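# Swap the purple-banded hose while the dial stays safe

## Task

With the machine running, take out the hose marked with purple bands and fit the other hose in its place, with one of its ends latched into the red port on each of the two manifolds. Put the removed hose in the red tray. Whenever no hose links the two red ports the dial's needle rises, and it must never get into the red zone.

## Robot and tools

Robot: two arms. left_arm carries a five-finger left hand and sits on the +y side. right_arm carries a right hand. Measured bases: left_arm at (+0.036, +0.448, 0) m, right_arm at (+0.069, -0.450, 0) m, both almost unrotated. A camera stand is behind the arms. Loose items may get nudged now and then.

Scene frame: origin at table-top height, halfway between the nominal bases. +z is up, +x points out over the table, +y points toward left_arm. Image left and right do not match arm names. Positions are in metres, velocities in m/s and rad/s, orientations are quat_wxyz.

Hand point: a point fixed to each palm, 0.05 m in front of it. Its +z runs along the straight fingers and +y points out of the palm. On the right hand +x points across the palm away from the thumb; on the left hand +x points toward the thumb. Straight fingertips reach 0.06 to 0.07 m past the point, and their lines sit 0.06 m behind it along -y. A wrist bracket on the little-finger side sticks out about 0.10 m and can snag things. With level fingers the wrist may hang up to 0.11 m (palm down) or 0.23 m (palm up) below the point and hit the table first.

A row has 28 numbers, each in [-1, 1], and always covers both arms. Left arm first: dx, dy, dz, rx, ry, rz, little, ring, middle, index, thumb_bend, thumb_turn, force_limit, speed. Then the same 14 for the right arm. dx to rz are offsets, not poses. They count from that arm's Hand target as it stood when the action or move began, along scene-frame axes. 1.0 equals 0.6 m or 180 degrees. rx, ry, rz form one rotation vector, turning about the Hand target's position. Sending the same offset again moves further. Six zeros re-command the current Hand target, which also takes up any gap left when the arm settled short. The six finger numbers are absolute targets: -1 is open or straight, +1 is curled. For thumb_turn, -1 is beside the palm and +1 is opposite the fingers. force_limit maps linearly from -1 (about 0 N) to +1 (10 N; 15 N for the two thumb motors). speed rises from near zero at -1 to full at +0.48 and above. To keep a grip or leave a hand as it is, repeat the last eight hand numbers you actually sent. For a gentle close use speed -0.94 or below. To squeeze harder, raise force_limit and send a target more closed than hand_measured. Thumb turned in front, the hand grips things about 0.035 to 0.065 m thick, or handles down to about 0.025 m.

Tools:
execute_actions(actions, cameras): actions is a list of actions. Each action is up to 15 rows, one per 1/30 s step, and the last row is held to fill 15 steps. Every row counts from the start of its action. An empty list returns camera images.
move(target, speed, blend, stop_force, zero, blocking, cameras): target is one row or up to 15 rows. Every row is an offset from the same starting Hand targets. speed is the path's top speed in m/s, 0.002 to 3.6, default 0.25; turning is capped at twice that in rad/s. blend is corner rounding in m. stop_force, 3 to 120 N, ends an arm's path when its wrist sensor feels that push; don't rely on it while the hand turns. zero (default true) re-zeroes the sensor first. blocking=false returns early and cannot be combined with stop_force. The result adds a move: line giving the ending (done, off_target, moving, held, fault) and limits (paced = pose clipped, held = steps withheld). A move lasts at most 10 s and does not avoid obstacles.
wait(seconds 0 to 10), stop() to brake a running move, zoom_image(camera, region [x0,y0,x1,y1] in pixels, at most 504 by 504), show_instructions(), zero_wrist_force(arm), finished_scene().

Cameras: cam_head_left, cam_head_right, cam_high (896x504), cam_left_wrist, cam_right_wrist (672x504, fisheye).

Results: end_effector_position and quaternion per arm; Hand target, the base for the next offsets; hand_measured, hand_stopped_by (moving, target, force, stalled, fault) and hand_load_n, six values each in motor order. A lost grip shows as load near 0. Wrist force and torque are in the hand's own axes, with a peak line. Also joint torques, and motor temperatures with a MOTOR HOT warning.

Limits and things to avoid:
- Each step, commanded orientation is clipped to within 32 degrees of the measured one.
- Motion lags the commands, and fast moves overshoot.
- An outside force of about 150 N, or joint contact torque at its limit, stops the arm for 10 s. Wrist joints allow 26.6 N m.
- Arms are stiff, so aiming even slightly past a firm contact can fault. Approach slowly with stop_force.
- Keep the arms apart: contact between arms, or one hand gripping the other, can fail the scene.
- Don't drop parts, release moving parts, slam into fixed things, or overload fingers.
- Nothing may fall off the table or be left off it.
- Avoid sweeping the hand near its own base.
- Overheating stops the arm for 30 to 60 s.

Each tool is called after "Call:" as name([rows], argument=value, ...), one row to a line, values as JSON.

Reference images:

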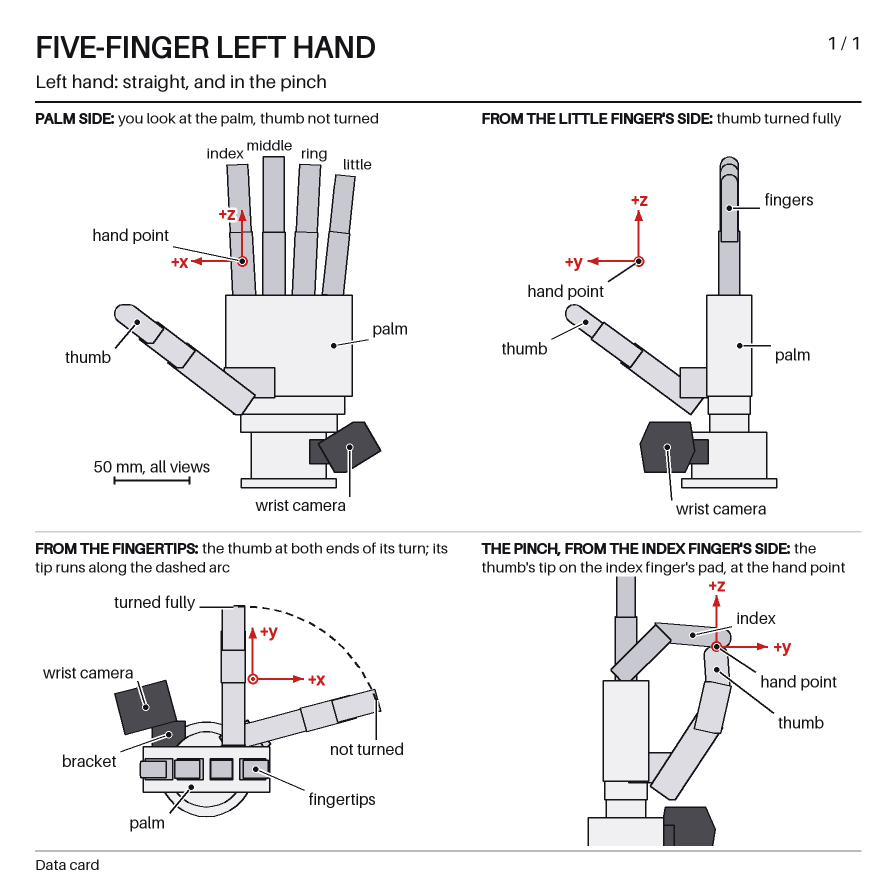

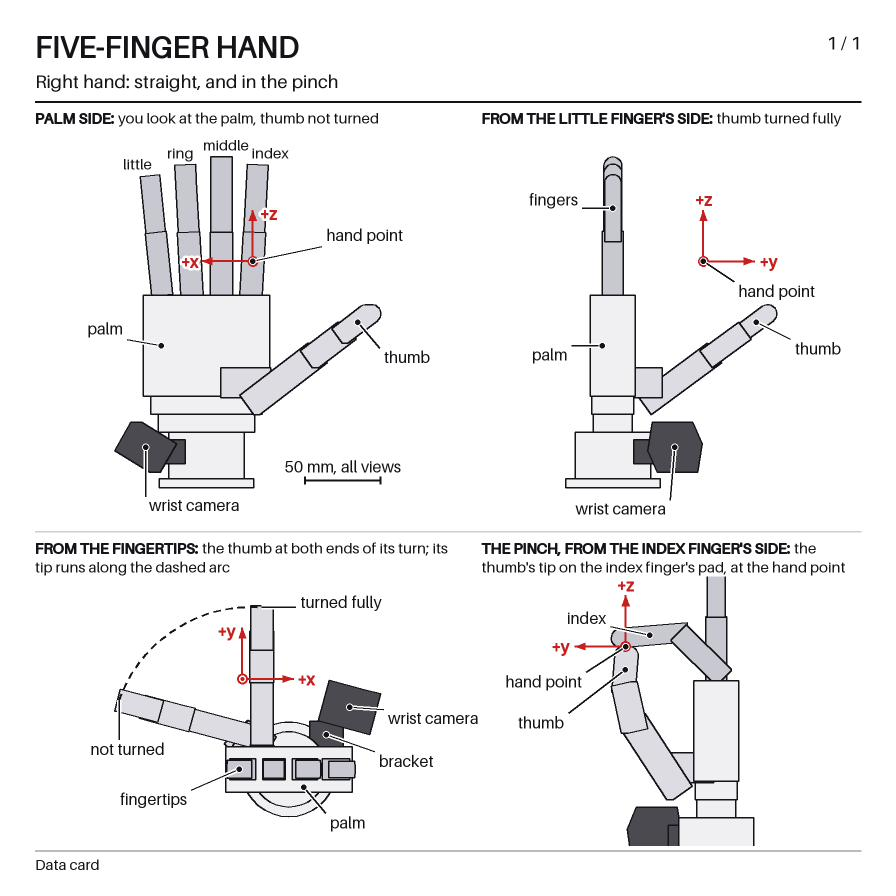

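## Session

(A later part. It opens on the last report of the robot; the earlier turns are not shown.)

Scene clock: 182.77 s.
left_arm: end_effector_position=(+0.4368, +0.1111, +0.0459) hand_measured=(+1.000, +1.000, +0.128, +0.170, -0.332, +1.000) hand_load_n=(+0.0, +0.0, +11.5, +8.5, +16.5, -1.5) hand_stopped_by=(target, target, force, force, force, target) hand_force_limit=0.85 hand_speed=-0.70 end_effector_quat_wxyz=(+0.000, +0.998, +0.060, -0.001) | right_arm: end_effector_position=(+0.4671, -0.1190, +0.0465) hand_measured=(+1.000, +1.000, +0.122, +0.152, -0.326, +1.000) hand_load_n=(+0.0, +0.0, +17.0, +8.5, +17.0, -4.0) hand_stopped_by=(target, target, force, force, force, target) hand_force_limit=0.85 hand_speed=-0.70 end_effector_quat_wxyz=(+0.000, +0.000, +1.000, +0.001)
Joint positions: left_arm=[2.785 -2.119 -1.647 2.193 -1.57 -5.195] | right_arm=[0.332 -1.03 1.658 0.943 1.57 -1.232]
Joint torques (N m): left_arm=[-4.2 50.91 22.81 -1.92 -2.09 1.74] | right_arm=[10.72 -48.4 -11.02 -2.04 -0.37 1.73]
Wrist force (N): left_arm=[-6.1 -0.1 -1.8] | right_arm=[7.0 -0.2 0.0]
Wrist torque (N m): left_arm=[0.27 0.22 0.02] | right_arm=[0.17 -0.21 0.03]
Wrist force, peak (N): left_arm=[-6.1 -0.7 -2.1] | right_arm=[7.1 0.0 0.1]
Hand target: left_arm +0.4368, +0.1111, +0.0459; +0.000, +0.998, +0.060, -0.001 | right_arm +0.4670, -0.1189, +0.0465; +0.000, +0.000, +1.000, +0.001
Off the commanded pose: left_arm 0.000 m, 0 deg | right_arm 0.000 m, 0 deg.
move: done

Call:
move(target=[-0.0066,-0.0025,-0.002,0,0,0,1,1,0.6,0.6,0.35,1,0.85,-0.7,0,0,0,0,0,0,1,1,0.4,0.25,0.35,1,0.85,-0.7], speed=0.1)

Call:
move(target=[0.0265,0.0031,0,0,0,0,1,1,0.6,0.6,0.35,1,0.85,-0.7,0.0133,0,-0.0012,0,0,0,1,1,0.4,0.25,0.35,1,0.85,-0.7], speed=0.035, stop_force=20, cameras=["cam_right_wrist","cam_high","cam_left_wrist"])

Call:
zoom_image(camera="cam_right_wrist", region=[540, 240, 672, 360])

Call:
zoom_image(camera="cam_left_wrist", region=[60, 270, 180, 390])

Call:
zoom_image(camera="cam_high", region=[380, 160, 520, 260])

Scene clock: 184.27 s.
left_arm: end_effector_position=(+0.4328, +0.1095, +0.0447) hand_measured=(+1.000, +1.000, +0.128, +0.170, -0.332, +1.000) hand_load_n=(+0.0, +0.0, +11.0, +9.0, +17.0, -0.5) hand_stopped_by=(target, target, force, force, force, target) hand_force_limit=0.85 hand_speed=-0.70 end_effector_quat_wxyz=(+0.000, +0.998, +0.060, -0.001) | right_arm: end_effector_position=(+0.4670, -0.1189, +0.0465) hand_measured=(+1.000, +1.000, +0.122, +0.152, -0.326, +1.000) hand_load_n=(+0.0, +0.0, +17.0, +8.0, +17.5, -3.5) hand_stopped_by=(target, target, force, force, force, target) hand_force_limit=0.85 hand_speed=-0.70 end_effector_quat_wxyz=(+0.000, +0.000, +1.000, +0.001)
Joint positions: left_arm=[2.778 -2.116 -1.655 2.199 -1.57 -5.201] | right_arm=[0.332 -1.03 1.658 0.943 1.57 -1.232]
Joint torques (N m): left_arm=[1.88 47.23 17.14 -1.38 -1.42 -1.22] | right_arm=[12.06 -46.4 -13.15 -2.03 0.59 1.67]
Wrist force (N): left_arm=[0.6 1.2 -2.0] | right_arm=[6.9 -0.6 0.0]
Wrist torque (N m): left_arm=[0.34 0.17 -0.06] | right_arm=[0.14 -0.21 0.02]
Wrist force, peak (N): left_arm=[-6.1 0.1 -1.7] | right_arm=[7.1 -0.3 0.2]
Hand target: left_arm +0.4329, +0.1096, +0.0447; +0.000, +0.998, +0.060, -0.001 | right_arm +0.4670, -0.1189, +0.0465; +0.000, +0.000, +1.000, +0.001
Off the commanded pose: left_arm 0.000 m, 0 deg | right_arm 0.000 m, 0 deg.
move: done

Scene clock: 185.73 s.
left_arm: end_effector_position=(+0.4373, +0.1101, +0.0448) hand_measured=(+1.000, +1.000, +0.128, +0.170, -0.332, +1.000) hand_load_n=(+0.0, +0.0, +11.0, +8.0, +16.5, -4.0) hand_stopped_by=(target, target, force, force, force, target) hand_force_limit=0.85 hand_speed=-0.70 end_effector_quat_wxyz=(+0.000, +0.998, +0.060, -0.001) | right_arm: end_effector_position=(+0.4750, -0.1190, +0.0458) hand_measured=(+1.000, +1.000, +0.122, +0.152, -0.328, +1.000) hand_load_n=(+0.0, +0.5, +17.5, +1.5, +19.0, -15.0) hand_stopped_by=(target, target, force, force, force, target) hand_force_limit=0.85 hand_speed=-0.70 end_effector_quat_wxyz=(+0.000, +0.000, +1.000, +0.001)
Joint positions: left_arm=[2.783 -2.122 -1.645 2.194 -1.57 -5.196] | right_arm=[0.326 -1.016 1.637 0.951 1.57 -1.238]
Joint torques (N m): left_arm=[11.08 29.05 27.17 -2.04 -2.83 2.37] | right_arm=[7.08 -46.87 -11.31 -3.63 1.02 2.31]
Wrist force (N): left_arm=[-10.0 -2.4 -3.4] | right_arm=[13.0 2.7 -4.9]
Wrist torque (N m): left_arm=[0.23 0.11 0.06] | right_arm=[0.19 -0.32 -0.13]
Wrist force, peak (N): left_arm=[-36.9 -7.5 -3.1] | right_arm=[16.4 1.7 -4.1]
Hand target: left_arm +0.4373, +0.1101, +0.0448; +0.000, +0.998, +0.060, -0.001 (not the last commanded pose) | right_arm +0.4750, -0.1189, +0.0458; +0.000, +0.000, +1.000, +0.001
Off the commanded pose: left_arm 0.011 m, 0 deg | right_arm 0.000 m, 0 deg.
move: contact (left_arm)
camera_calibration:
cam_left_wrist: T_world_to_cam=[[0.144328, 0.989254, -0.0233701, -0.164456], [0.8468, -0.111257, 0.520146, -0.379698], [0.511956, -0.0948615, -0.853758, -0.0570636], [0, 0, 0, 1]] pos_world=[0.374478, 0.115032, 0.144936]
cam_right_wrist: T_world_to_cam=[[-0.261642, 0.963825, -0.050837, 0.247756], [0.812654, 0.24841, 0.527149, -0.383328], [0.520708, 0.0966117, -0.848251, -0.0794538], [0, 0, 0, 1]] pos_world=[0.417708, -0.135895, 0.147269]
Images, in order (width x height): cam_high 896x504, cam_left_wrist 672x504, cam_right_wrist 672x504.

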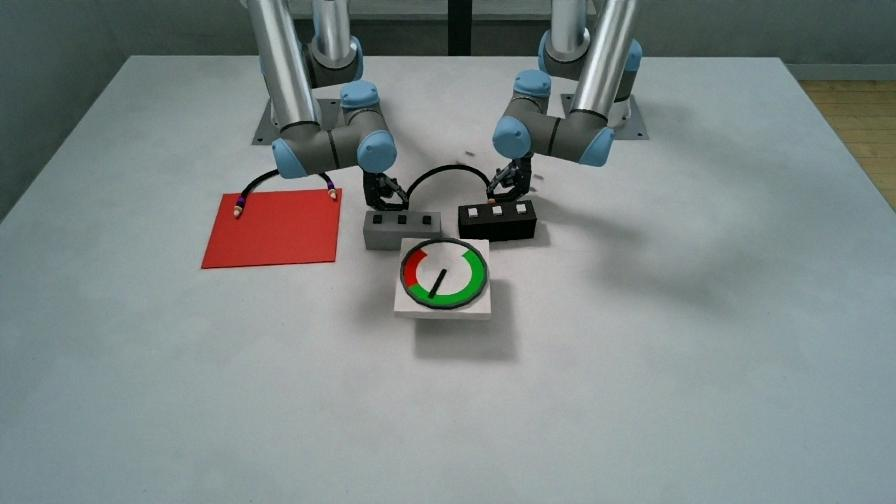

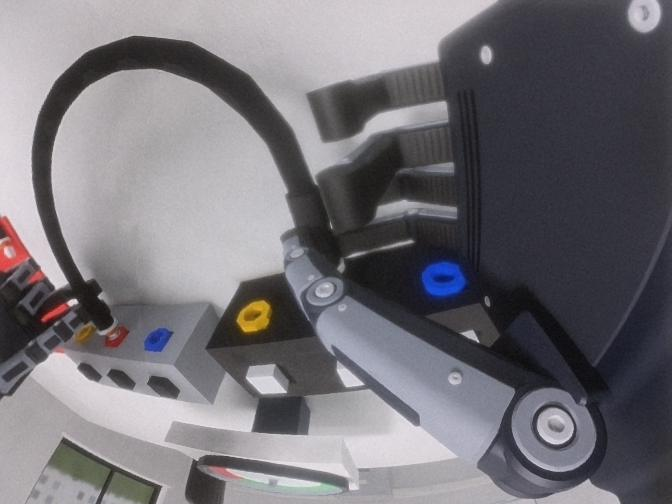

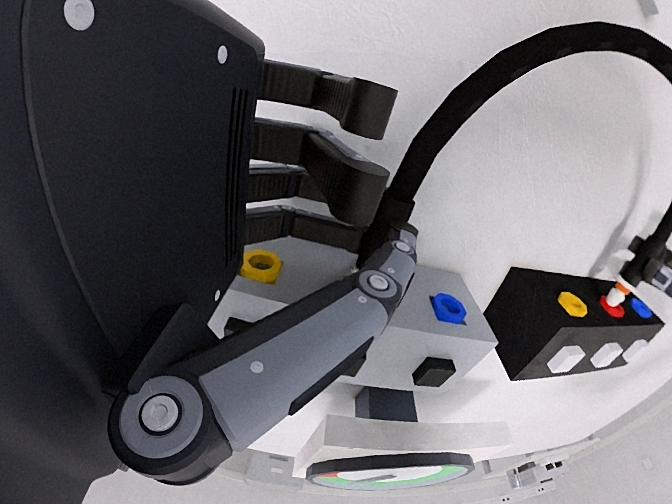

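Scaled by 3.818 from the camera's 672x504 image, which has a finer 960x720 frame.

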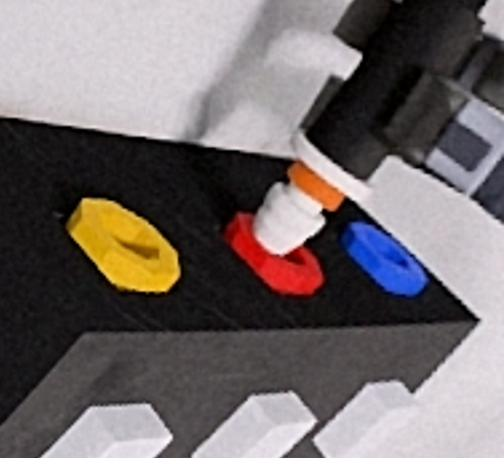

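Scaled by 4.200 from the camera's 672x504 image, which has a finer 960x720 frame.

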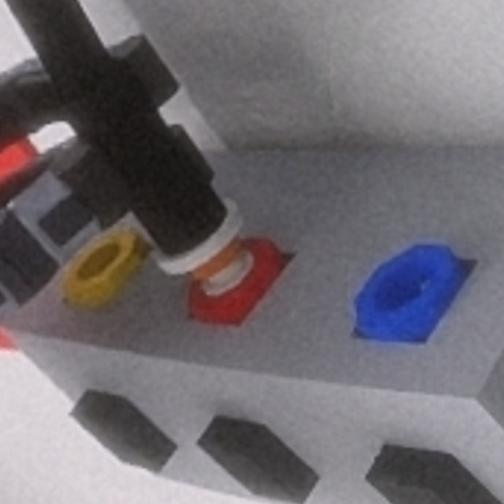

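Scaled by 3.600 from the camera's 896x504 image, which has a finer 1280x720 frame.

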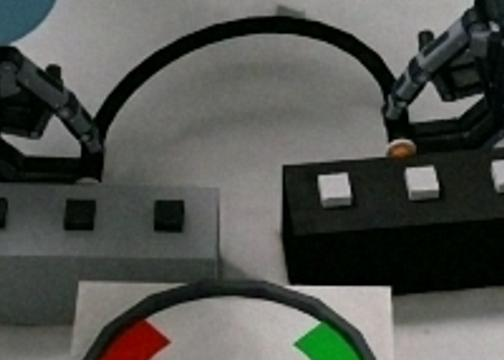

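Call:
zoom_image(camera="cam_right_wrist", region=[580, 260, 650, 330])

Call:
zoom_image(camera="cam_left_wrist", region=[80, 300, 150, 370])

Scaled by 7.200 from the camera's 672x504 image, which has a finer 960x720 frame.

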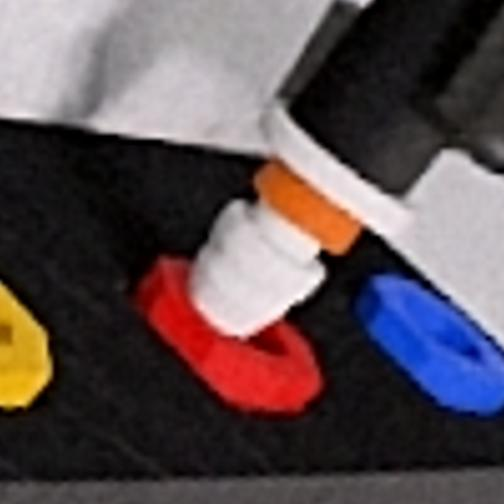

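Scaled by 7.200 from the camera's 672x504 image, which has a finer 960x720 frame.

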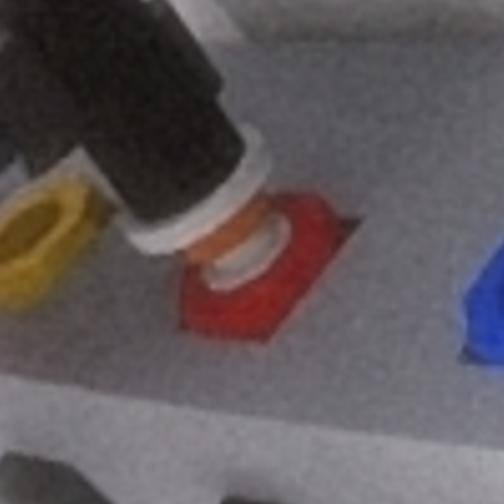

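Call:
move(target=[-0.0066,0.0045,0.0012,0,0,0,1,1,0.6,0.6,0.35,1,0.85,-0.7,0,0.0017,0,0,0,0,1,1,0.4,0.25,0.35,1,0.85,-0.7], speed=0.1)

Call:
move(target=[0.04,0.0047,0,0,0,0,1,1,0.6,0.6,0.35,1,0.85,-0.7,0.03,0,0,0,0,0,1,1,0.4,0.25,0.35,1,0.85,-0.7], speed=0.045, stop_force=32, cameras=["cam_right_wrist","cam_high","cam_left_wrist"])

Call:
zoom_image(camera="cam_right_wrist", region=[580, 250, 660, 330])

Call:
zoom_image(camera="cam_left_wrist", region=[70, 290, 150, 370])

Scene clock: 189.00 s.
left_arm: end_effector_position=(+0.4334, +0.1128, +0.0456) hand_measured=(+1.000, +1.000, +0.128, +0.170, -0.332, +1.000) hand_load_n=(+0.0, +0.0, +11.0, +8.5, +16.5, -1.0) hand_stopped_by=(target, target, force, force, force, target) hand_force_limit=0.85 hand_speed=-0.70 end_effector_quat_wxyz=(+0.000, +0.998, +0.060, -0.001) | right_arm: end_effector_position=(+0.4750, -0.1179, +0.0458) hand_measured=(+1.000, +1.000, +0.122, +0.152, -0.328, +1.000) hand_load_n=(+0.0, +0.5, +18.0, +4.0, +17.0, -14.5) hand_stopped_by=(target, target, force, force, force, target) hand_force_limit=0.85 hand_speed=-0.70 end_effector_quat_wxyz=(+0.000, +0.000, +1.000, +0.001)
Joint positions: left_arm=[2.786 -2.112 -1.66 2.199 -1.57 -5.194] | right_arm=[0.329 -1.015 1.635 0.951 1.57 -1.236]
Joint torques (N m): left_arm=[2.66 36.5 21.19 -1.48 -0.58 2.59] | right_arm=[7.78 -21.93 -26.11 1.28 2.18 1.68]
Wrist force (N): left_arm=[0.3 0.0 -2.3] | right_arm=[13.8 -2.9 -4.5]
Wrist torque (N m): left_arm=[0.19 0.22 -0.25] | right_arm=[0.02 -0.32 -0.26]
Wrist force, peak (N): left_arm=[-10.6 -2.3 -3.2] | right_arm=[14.1 -2.1 -4.4]
Hand target: left_arm +0.4334, +0.1128, +0.0455; +0.000, +0.998, +0.060, -0.001 | right_arm +0.4750, -0.1179, +0.0458; +0.000, +0.000, +1.000, +0.001
Off the commanded pose: left_arm 0.000 m, 0 deg | right_arm 0.000 m, 0 deg.
move: done

Scene clock: 190.70 s.
left_arm: end_effector_position=(+0.4567, +0.1155, +0.0455) hand_measured=(+1.000, +1.000, +0.128, +0.170, -0.332, +1.000) hand_load_n=(+0.0, +0.0, +12.0, +7.5, +17.0, -4.0) hand_stopped_by=(target, target, force, force, force, target) hand_force_limit=0.85 hand_speed=-0.70 end_effector_quat_wxyz=(+0.000, +0.998, +0.060, -0.001) | right_arm: end_effector_position=(+0.4899, -0.1190, +0.0465) hand_measured=(+1.000, +1.000, +0.122, +0.152, -0.328, +1.000) hand_load_n=(+0.0, +0.0, +15.5, +4.5, +18.5, -14.0) hand_stopped_by=(target, target, force, force, force, target) hand_force_limit=0.85 hand_speed=-0.70 end_effector_quat_wxyz=(-0.006, +0.000, +1.000, -0.002)
Joint positions: left_arm=[2.81 -2.146 -1.602 2.175 -1.57 -5.17] | right_arm=[0.316 -0.986 1.584 0.986 1.57 -1.249]
Joint torques (N m): left_arm=[1.93 54.93 30.66 0.3 -4.38 -4.42] | right_arm=[-0.74 -51.9 -23.3 -8.99 4.75 3.71]
Wrist force (N): left_arm=[-21.4 -0.7 -0.7] | right_arm=[35.5 3.9 -3.3]
Wrist torque (N m): left_arm=[0.15 0.00 0.18] | right_arm=[0.24 -0.09 -0.39]
Wrist force, peak (N): left_arm=[-37.5 -1.1 -0.1] | right_arm=[44.8 3.5 -3.8]
Hand target: left_arm +0.4567, +0.1155, +0.0455; +0.000, +0.998, +0.060, -0.001 (not the last commanded pose) | right_arm +0.4930, -0.1179, +0.0458; +0.000, +0.000, +1.000, +0.001
Off the commanded pose: left_arm 0.001 m, 0 deg | right_arm 0.003 m, 1 deg.
move: contact (left_arm)
camera_calibration:
cam_left_wrist: T_world_to_cam=[[0.14447, 0.989232, -0.0234168, -0.172629], [0.846823, -0.111361, 0.520086, -0.395877], [0.511878, -0.0949669, -0.853793, -0.0658365], [0, 0, 0, 1]] pos_world=[0.393878, 0.120433, 0.145637]
cam_right_wrist: T_world_to_cam=[[-0.262275, 0.963612, -0.0516087, 0.252018], [0.819218, 0.250601, 0.51583, -0.398205], [0.509994, 0.0930107, -0.855135, -0.0814299], [0, 0, 0, 1]] pos_world=[0.433843, -0.135483, 0.148779]
Images, in order (width x height): cam_high 896x504, cam_left_wrist 672x504, cam_right_wrist 672x504.

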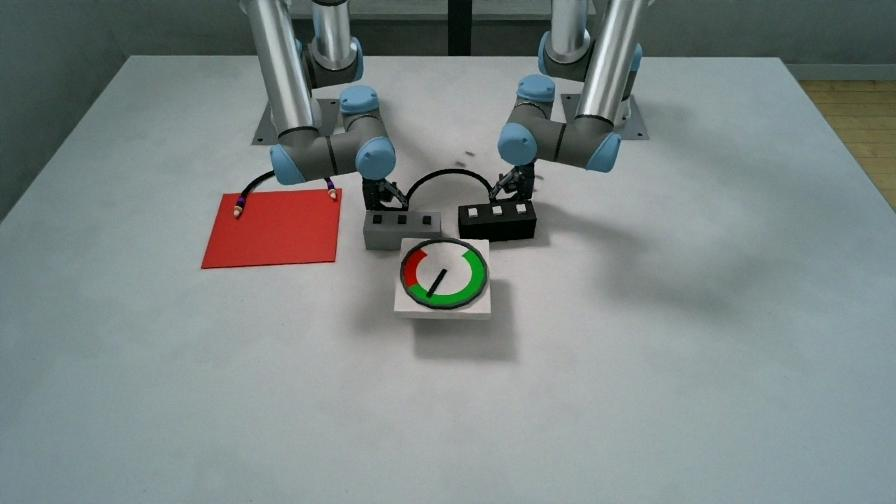

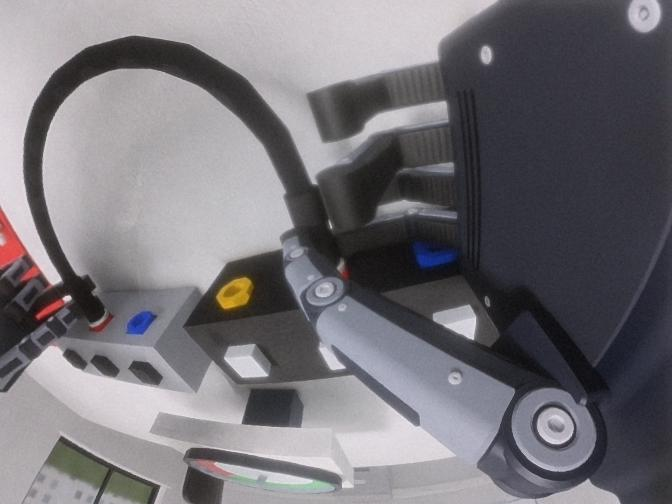

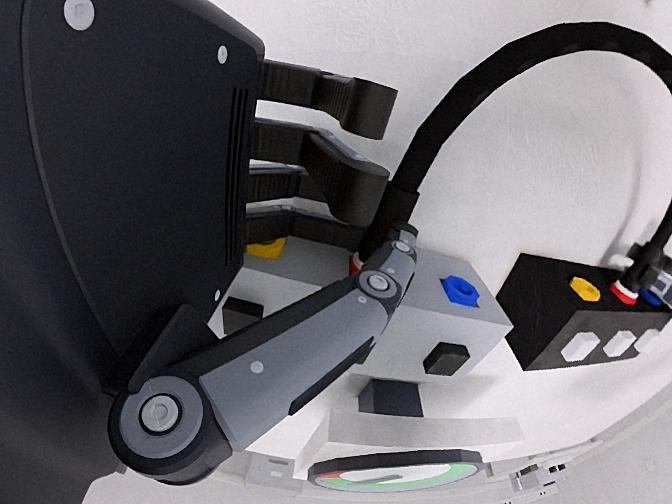

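Scaled by 6.300 from the camera's 672x504 image, which has a finer 960x720 frame.

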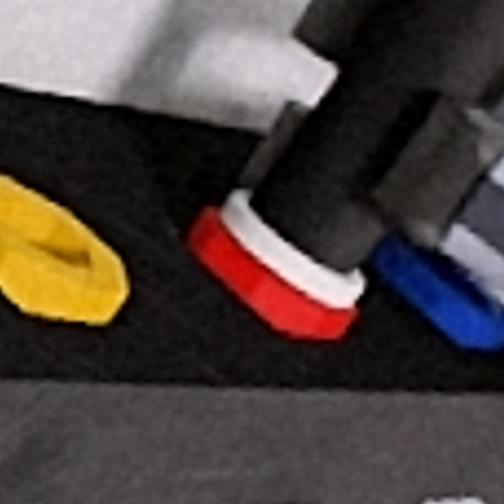

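Scaled by 6.300 from the camera's 672x504 image, which has a finer 960x720 frame.

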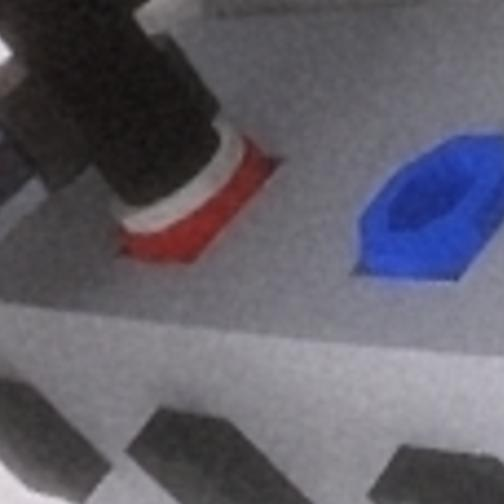

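Call:
zoom_image(camera="cam_high", region=[390, 230, 500, 320])

Call:
wait(seconds=0.5, cameras=["cam_high"])

Call:
zoom_image(camera="cam_high", region=[390, 230, 500, 320])

Scaled by 4.582 from the camera's 896x504 image, which has a finer 1280x720 frame.

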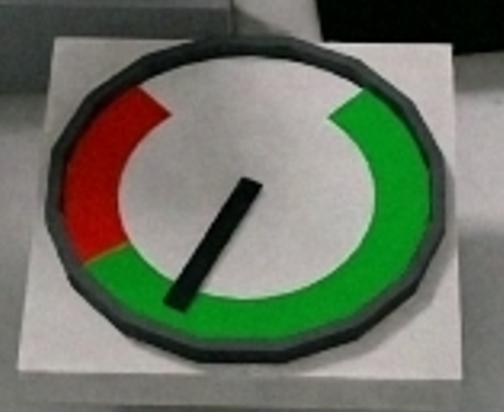

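Scene clock: 191.40 s.
left_arm: end_effector_position=(+0.4567, +0.1155, +0.0455) hand_measured=(+1.000, +1.000, +0.128, +0.170, -0.332, +1.000) hand_load_n=(+0.0, +0.0, +11.5, +7.5, +17.0, -4.0) hand_stopped_by=(target, target, force, force, force, target) hand_force_limit=0.85 hand_speed=-0.70 end_effector_quat_wxyz=(+0.000, +0.998, +0.060, -0.001) | right_arm: end_effector_position=(+0.4899, -0.1190, +0.0465) hand_measured=(+1.000, +1.000, +0.122, +0.152, -0.328, +1.000) hand_load_n=(+0.0, +0.0, +16.0, +5.0, +18.5, -14.0) hand_stopped_by=(target, target, force, force, force, target) hand_force_limit=0.85 hand_speed=-0.70 end_effector_quat_wxyz=(-0.006, +0.000, +1.000, -0.002)
Joint positions: left_arm=[2.81 -2.146 -1.602 2.175 -1.57 -5.17] | right_arm=[0.316 -0.986 1.584 0.986 1.57 -1.249]
Joint torques (N m): left_arm=[0.98 55.18 30.92 0.31 -3.91 -4.07] | right_arm=[0.2 -52.03 -24.23 -8.9 4.68 3.47]
Wrist force (N): left_arm=[-21.3 -0.5 -0.4] | right_arm=[35.2 3.4 -3.2]
Wrist torque (N m): left_arm=[0.18 -0.01 0.18] | right_arm=[0.21 -0.08 -0.40]
Wrist force, peak (N): left_arm=[-21.8 -0.5 -0.9] | right_arm=[35.4 3.7 -3.1]
Hand target: left_arm +0.4567, +0.1155, +0.0455; +0.000, +0.998, +0.060, -0.001 (not the last commanded pose) | right_arm +0.4930, -0.1179, +0.0458; +0.000, +0.000, +1.000, +0.001
Off the commanded pose: left_arm 0.001 m, 0 deg | right_arm 0.003 m, 1 deg.
wait: 0.50 s; at rest from the start
Images, in order (width x height): cam_high 896x504.

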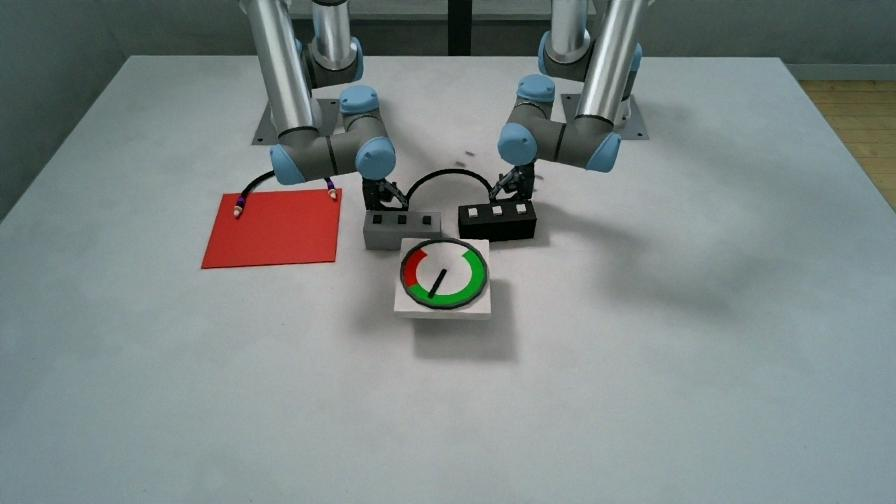

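Scaled by 4.582 from the camera's 896x504 image, which has a finer 1280x720 frame.

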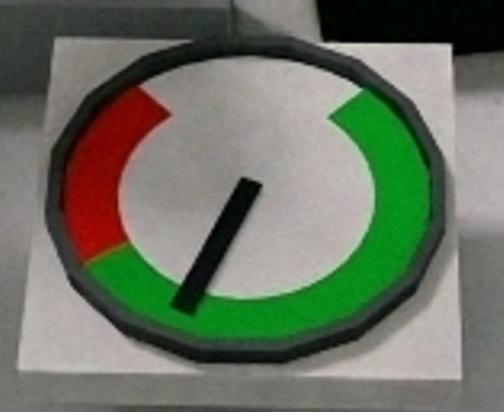

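Call:
move([
  [-0.0042,-0.0005,0,0,0,0,1,1,0.6,0.6,0.35,1,0.85,-0.7,-0.0083,0,0,0,0,0,1,1,0.4,0.25,0.35,1,0.85,-0.7],
  [-0.0042,-0.0005,0,0,0,0,1,1,0,0,-1,1,0.2,-0.2,-0.0083,0,0,0,0,0,1,1,0,0,-1,1,0.2,-0.2],
  [-0.03,-0.0035,0,0,0,0,1,1,0,0,-1,1,0.2,-0.2,-0.035,0,0,0,0,0,1,1,0,0,-1,1,0.2,-0.2],
  [-0.03,0.1,0,0,0,0,1,1,0,0,-1,1,0.2,-0.2,-0.035,-0.1,0,0,0,0,1,1,0,0,-1,1,0.2,-0.2],
  [-0.03,0.1,0.15,0,0,0,1,1,0,0,-1,1,0.2,-0.2,-0.035,-0.12,0.15,0,0,0,1,1,0,0,-1,1,0.2,-0.2],
], speed=[0.05,0.05,0.08,0.15,0.25], cameras=["cam_high","cam_head_right","cam_left_wrist","cam_right_wrist"])

Call:
zoom_image(camera="cam_high", region=[370, 150, 540, 320])

Scene clock: 195.93 s.
left_arm: end_effector_position=(+0.4387, +0.1755, +0.1354) hand_measured=(+1.000, +1.000, +0.000, +0.000, -1.000, +1.000) hand_load_n=(+0.0, +0.0, +0.0, +0.0, +0.0, +0.0) hand_stopped_by=(target, target, target, target, target, target) hand_force_limit=0.20 hand_speed=-0.20 end_effector_quat_wxyz=(+0.000, +0.998, +0.060, -0.001) | right_arm: end_effector_position=(+0.4721, -0.1900, +0.1357) hand_measured=(+1.000, +1.000, +0.000, +0.000, -1.000, +1.000) hand_load_n=(+0.0, +0.0, +0.0, +0.0, +0.0, +0.0) hand_stopped_by=(target, target, target, target, target, target) hand_force_limit=0.20 hand_speed=-0.20 end_effector_quat_wxyz=(+0.000, +0.000, +1.000, +0.001)
Joint positions: left_arm=[2.933 -1.936 -1.665 2.028 -1.57 -5.046] | right_arm=[0.165 -1.212 1.673 1.11 1.57 -1.399]
Joint torques (N m): left_arm=[7.06 40.54 22.07 -4.76 -1.49 3.06] | right_arm=[14.07 -35.96 -19.5 5.16 0.94 1.09]
Wrist force (N): left_arm=[-0.2 -0.8 -3.1] | right_arm=[-1.8 1.1 -2.3]
Wrist torque (N m): left_arm=[0.10 0.22 -0.01] | right_arm=[0.29 -0.06 0.03]
Wrist force, peak (N): left_arm=[-21.7 -0.6 -0.5] | right_arm=[40.5 -3.4 -7.1]
Hand target: left_arm +0.4387, +0.1755, +0.1355; +0.000, +0.998, +0.060, -0.001 | right_arm +0.4720, -0.1899, +0.1358; +0.000, +0.000, +1.000, +0.001
Off the commanded pose: left_arm 0.000 m, 0 deg | right_arm 0.000 m, 0 deg.
move: done
camera_calibration:
cam_left_wrist: T_world_to_cam=[[0.14447, 0.989232, -0.0234168, -0.227278], [0.846823, -0.111361, 0.520086, -0.420708], [0.511878, -0.0949669, -0.853793, 0.0258313], [0, 0, 0, 1]] pos_world=[0.375878, 0.180433, 0.235537]
cam_right_wrist: T_world_to_cam=[[-0.261547, 0.963853, -0.0508059, 0.319927], [0.812638, 0.248304, 0.527224, -0.410623], [0.520781, 0.0966068, -0.848206, 0.00509874], [0, 0, 0, 1]] pos_world=[0.414708, -0.206895, 0.237069]
Images, in order (width x height): cam_head_right 896x504, cam_high 896x504, cam_left_wrist 672x504, cam_right_wrist 672x504.

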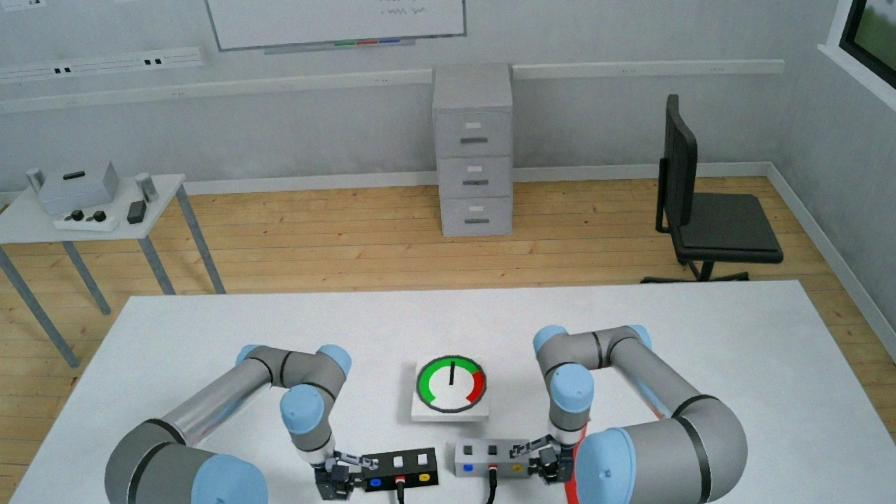

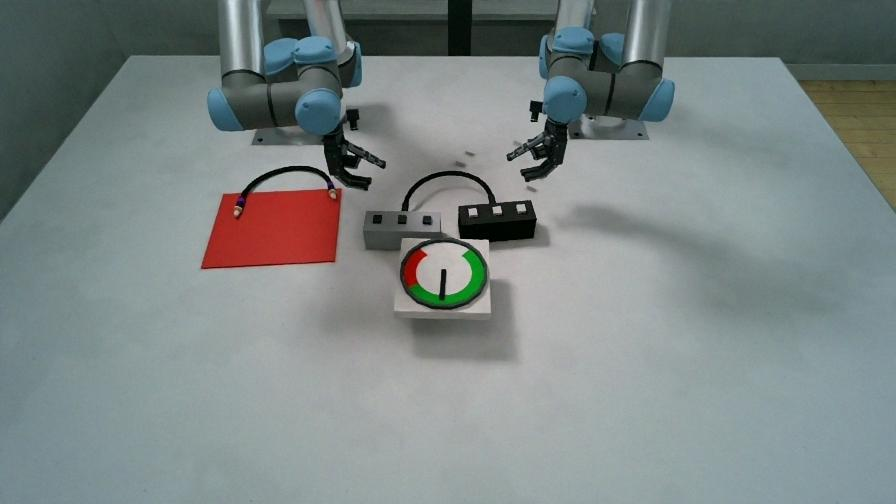

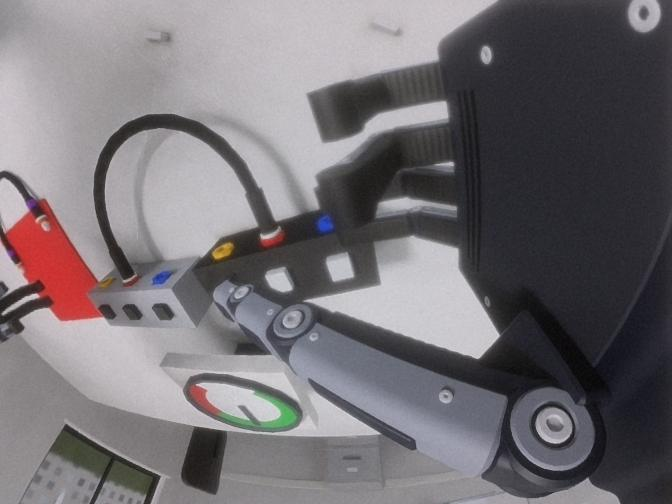

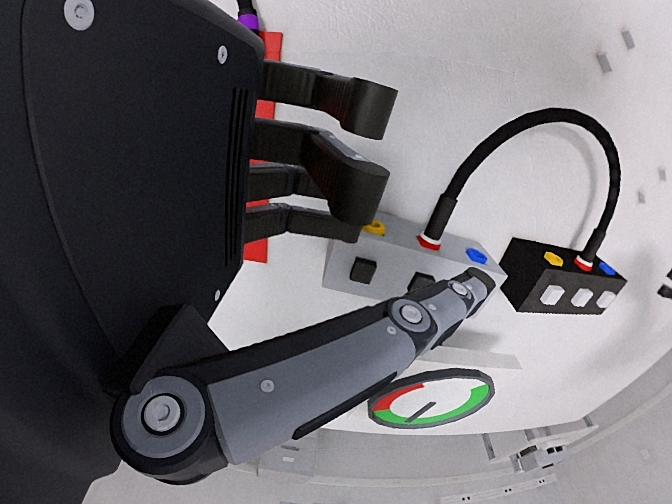

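Scaled by 2.965 from the camera's 896x504 image, which has a finer 1280x720 frame.

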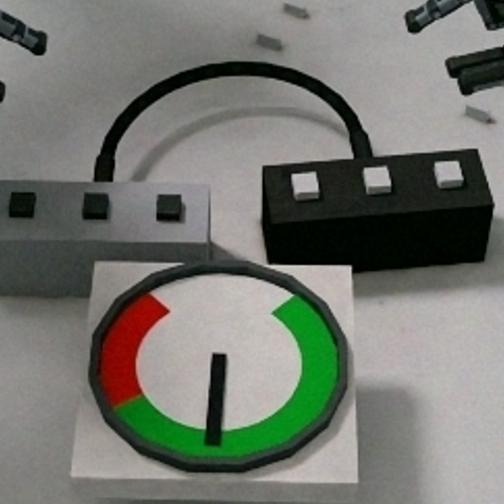

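Call:
move([
  [0,0.02,0.05,0,0,0,1,1,0,0,-1,1,0.2,-0.2,-0.0867,-0.1835,0.107,-0.0872,0.0872,-0.4943,1,1,1,-1,-1,1,0,0.3],
  [0,0.02,0.05,0,0,0,1,1,0,0,-1,1,0.2,-0.2,-0.2133,-0.3585,0.0403,-0.0872,0.0872,-0.4943,1,1,1,-1,-1,1,0,0.3],
  [0,0.02,0.05,0,0,0,1,1,0,0,-1,1,0.2,-0.2,-0.2133,-0.3585,-0.1422,-0.0872,0.0872,-0.4943,1,1,1,-1,-1,1,0,0.3],
], speed=[0.4,0.3,0.15], blend=[0.03,0,0], cameras=["cam_high","cam_head_right","cam_right_wrist"])

Call:
zoom_image(camera="cam_high", region=[180, 90, 380, 290])

Scene clock: 204.73 s.
left_arm: end_effector_position=(+0.4387, +0.1875, +0.1655) hand_measured=(+1.000, +1.000, +0.000, +0.000, -1.000, +1.000) hand_load_n=(+0.0, +0.0, +0.0, +0.0, +0.0, +0.0) hand_stopped_by=(target, target, target, target, target, target) hand_force_limit=0.20 hand_speed=-0.20 end_effector_quat_wxyz=(+0.000, +0.998, +0.060, -0.001) | right_arm: end_effector_position=(+0.3440, -0.4050, +0.0505) hand_measured=(+1.000, +1.000, +1.000, -1.000, -1.000, +1.000) hand_load_n=(+0.0, +0.0, +0.0, +0.0, +0.0, +0.0) hand_stopped_by=(target, target, target, target, target, target) hand_force_limit=0.00 hand_speed=0.30 end_effector_quat_wxyz=(-0.123, +0.696, +0.697, -0.122)
Joint positions: left_arm=[2.962 -1.893 -1.641 1.961 -1.57 -5.017] | right_arm=[-0.201 -1.282 2.141 1.054 1.637 -0.184]
Joint torques (N m): left_arm=[-5.05 20.58 11.45 -0.2 -1.95 -2.82] | right_arm=[-12.94 -16.68 -11.22 1.17 1.68 -1.63]
Wrist force (N): left_arm=[-0.3 -0.9 -3.3] | right_arm=[-2.1 0.9 -1.7]
Wrist torque (N m): left_arm=[0.08 0.23 -0.18] | right_arm=[0.37 -0.02 -0.05]
Wrist force, peak (N): left_arm=[-0.3 -0.6 -3.9] | right_arm=[-3.7 -0.5 -0.8]
Hand target: left_arm +0.4387, +0.1875, +0.1655; +0.000, +0.998, +0.060, -0.001 | right_arm +0.3440, -0.4050, +0.0505; -0.123, +0.696, +0.697, -0.122
Off the commanded pose: left_arm 0.000 m, 0 deg | right_arm 0.000 m, 0 deg.
move: done
camera_calibration:
cam_right_wrist: T_world_to_cam=[[0.888107, 0.262111, -0.377576, -0.173789], [0.414194, -0.812518, 0.410192, -0.495011], [-0.199271, -0.520684, -0.830168, 0.0171794], [0, 0, 0, 1]] pos_world=[0.362797, -0.347708, 0.151692]
Images, in order (width x height): cam_head_right 896x504, cam_high 896x504, cam_right_wrist 672x504.

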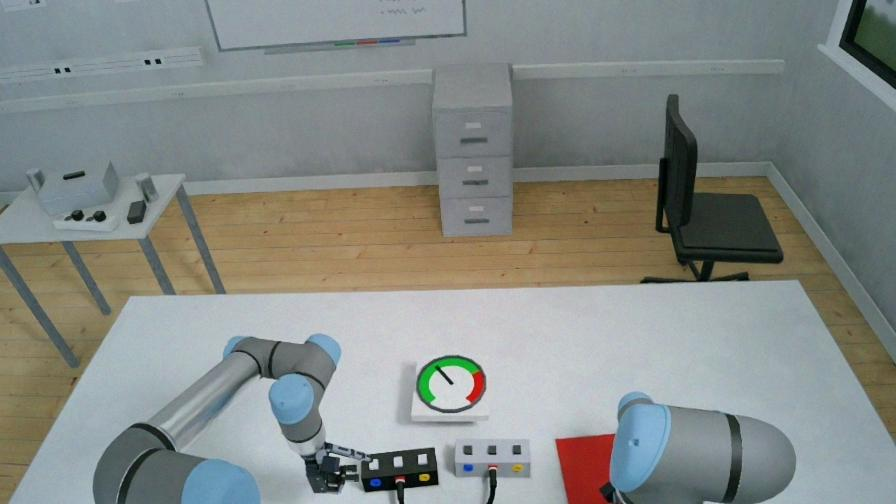

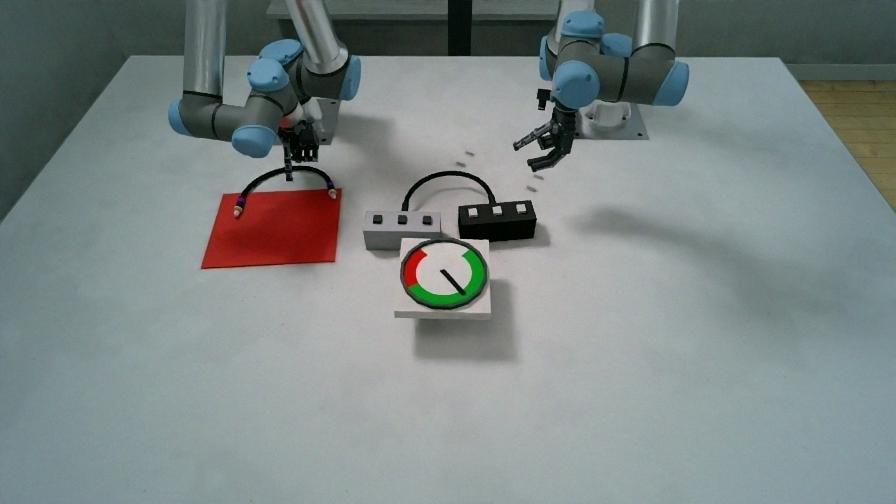

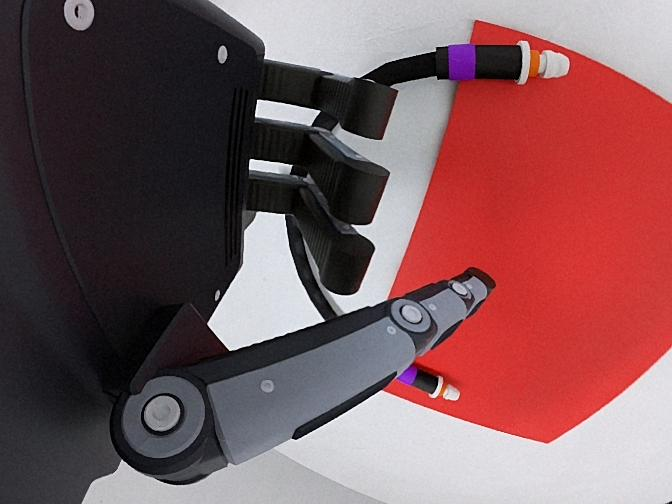

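Scaled by 2.520 from the camera's 896x504 image, which has a finer 1280x720 frame.

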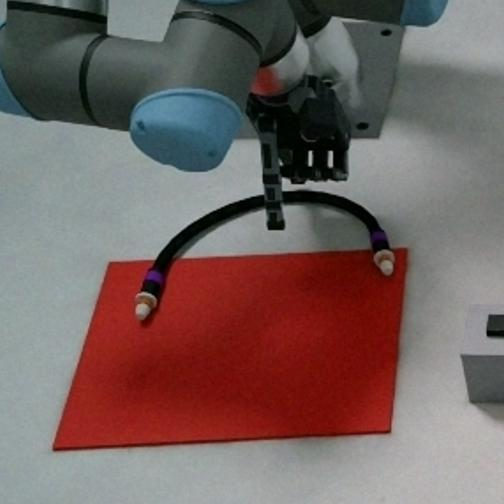

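Call:
move([
  [0,0,0,0,0,0,1,1,0,0,-1,1,0.2,-0.2,0.2133,-0.01,0,0,0,0,1,1,1,-1,-1,1,0,0.3],
  [0,0,0,0,0,0,1,1,0,0,-1,1,0.2,-0.2,0.2,-0.01,0.15,0,0,0,1,1,1,-1,-1,1,0,0.3],
  [0,0,0,0,0,0,1,1,0,0,-1,1,0.2,-0.2,0.12,0.1,0.25,0,0,0,1,1,1,-1,-1,1,0,0.3],
], speed=[0.11,0.25,0.3], blend=[0,0.02,0], cameras=["cam_high","cam_head_right","cam_right_wrist"])

Call:
zoom_image(camera="cam_high", region=[180, 90, 380, 290])

Scene clock: 207.83 s.
left_arm: end_effector_position=(+0.4387, +0.1875, +0.1655) hand_measured=(+1.000, +1.000, +0.000, +0.000, -1.000, +1.000) hand_load_n=(+0.0, +0.0, +0.0, +0.0, -0.5, +0.0) hand_stopped_by=(target, target, target, target, target, target) hand_force_limit=0.20 hand_speed=-0.20 end_effector_quat_wxyz=(+0.000, +0.998, +0.060, -0.001) | right_arm: end_effector_position=(+0.4162, -0.3451, +0.2004) hand_measured=(+1.000, +1.000, +1.000, -1.000, -1.000, +1.000) hand_load_n=(+0.0, +0.0, +0.0, +0.0, +0.0, +0.0) hand_stopped_by=(target, target, target, target, target, target) hand_force_limit=0.00 hand_speed=0.30 end_effector_quat_wxyz=(-0.123, +0.696, +0.697, -0.122)
Joint positions: left_arm=[2.962 -1.893 -1.641 1.961 -1.57 -5.017] | right_arm=[0 -1.313 1.708 1.523 1.568 0.005]
Joint torques (N m): left_arm=[-5.16 21.9 12.99 -0.18 -1.92 -2.7] | right_arm=[9.52 -34.29 -9.6 3.17 0.09 1.13]
Wrist force (N): left_arm=[-0.4 -1.0 -3.2] | right_arm=[-2.2 0.0 -2.0]
Wrist torque (N m): left_arm=[0.06 0.25 -0.19] | right_arm=[0.24 0.00 0.06]
Wrist force, peak (N): left_arm=[-0.1 -0.8 -3.8] | right_arm=[-3.4 -31.2 -27.6]
Hand target: left_arm +0.4387, +0.1875, +0.1655; +0.000, +0.998, +0.060, -0.001 | right_arm +0.4160, -0.3450, +0.2005; -0.123, +0.696, +0.697, -0.122
Off the commanded pose: left_arm 0.000 m, 0 deg | right_arm 0.000 m, 0 deg.
move: done
camera_calibration:
cam_right_wrist: T_world_to_cam=[[0.888165, 0.26224, -0.37735, -0.197017], [0.414207, -0.812457, 0.4103, -0.537671], [-0.198983, -0.520715, -0.830218, 0.186976], [0, 0, 0, 1]] pos_world=[0.434897, -0.287808, 0.301493]
Images, in order (width x height): cam_head_right 896x504, cam_high 896x504, cam_right_wrist 672x504.

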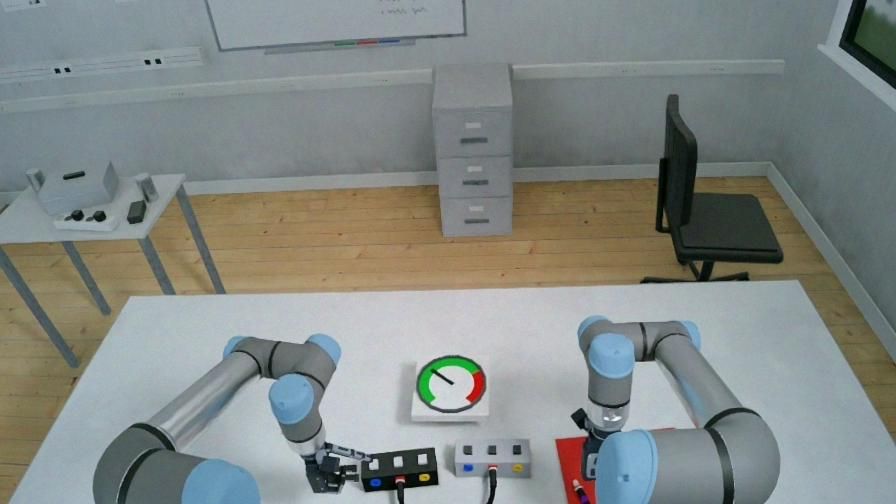

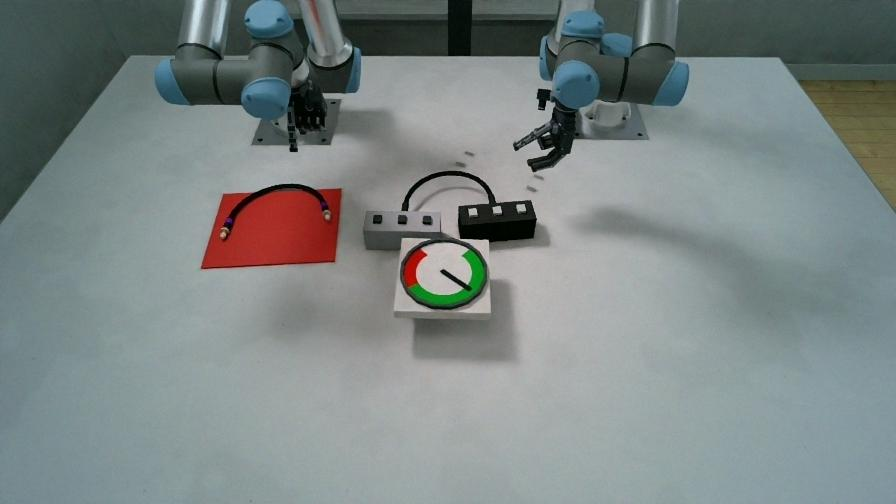

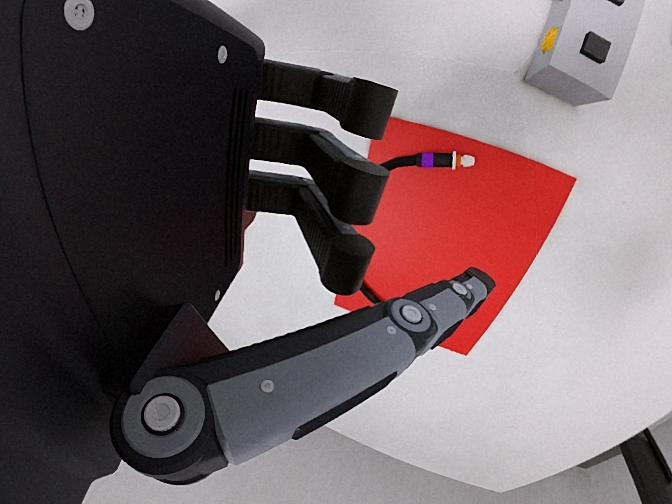

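Scaled by 2.520 from the camera's 896x504 image, which has a finer 1280x720 frame.

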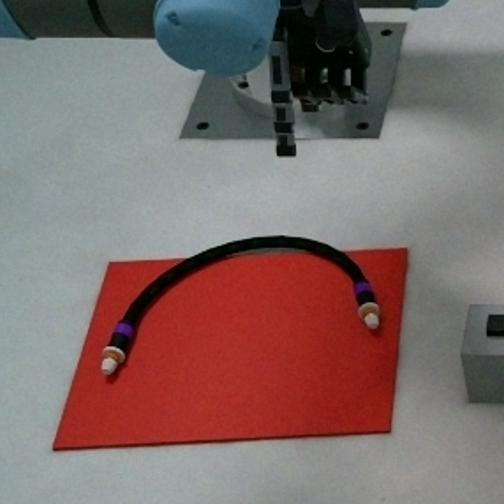

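Call:
zoom_image(camera="cam_high", region=[200, 170, 350, 275])

Call:
zoom_image(camera="cam_right_wrist", region=[330, 110, 490, 340])

Scaled by 3.360 from the camera's 896x504 image, which has a finer 1280x720 frame.

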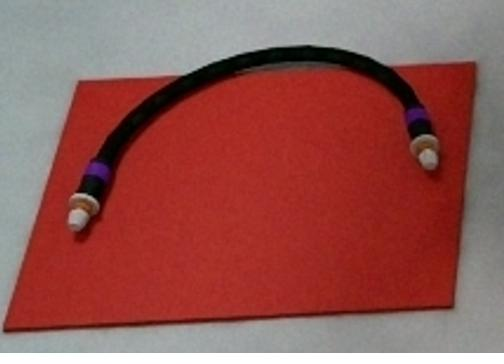

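Scaled by 2.191 from the camera's 672x504 image, which has a finer 960x720 frame.

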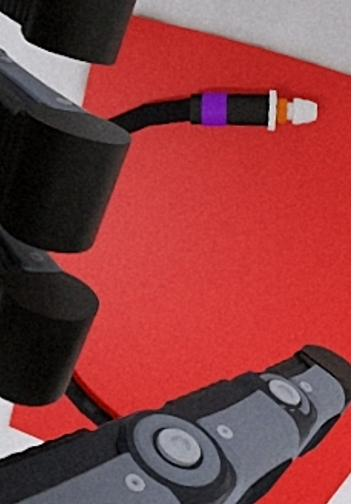

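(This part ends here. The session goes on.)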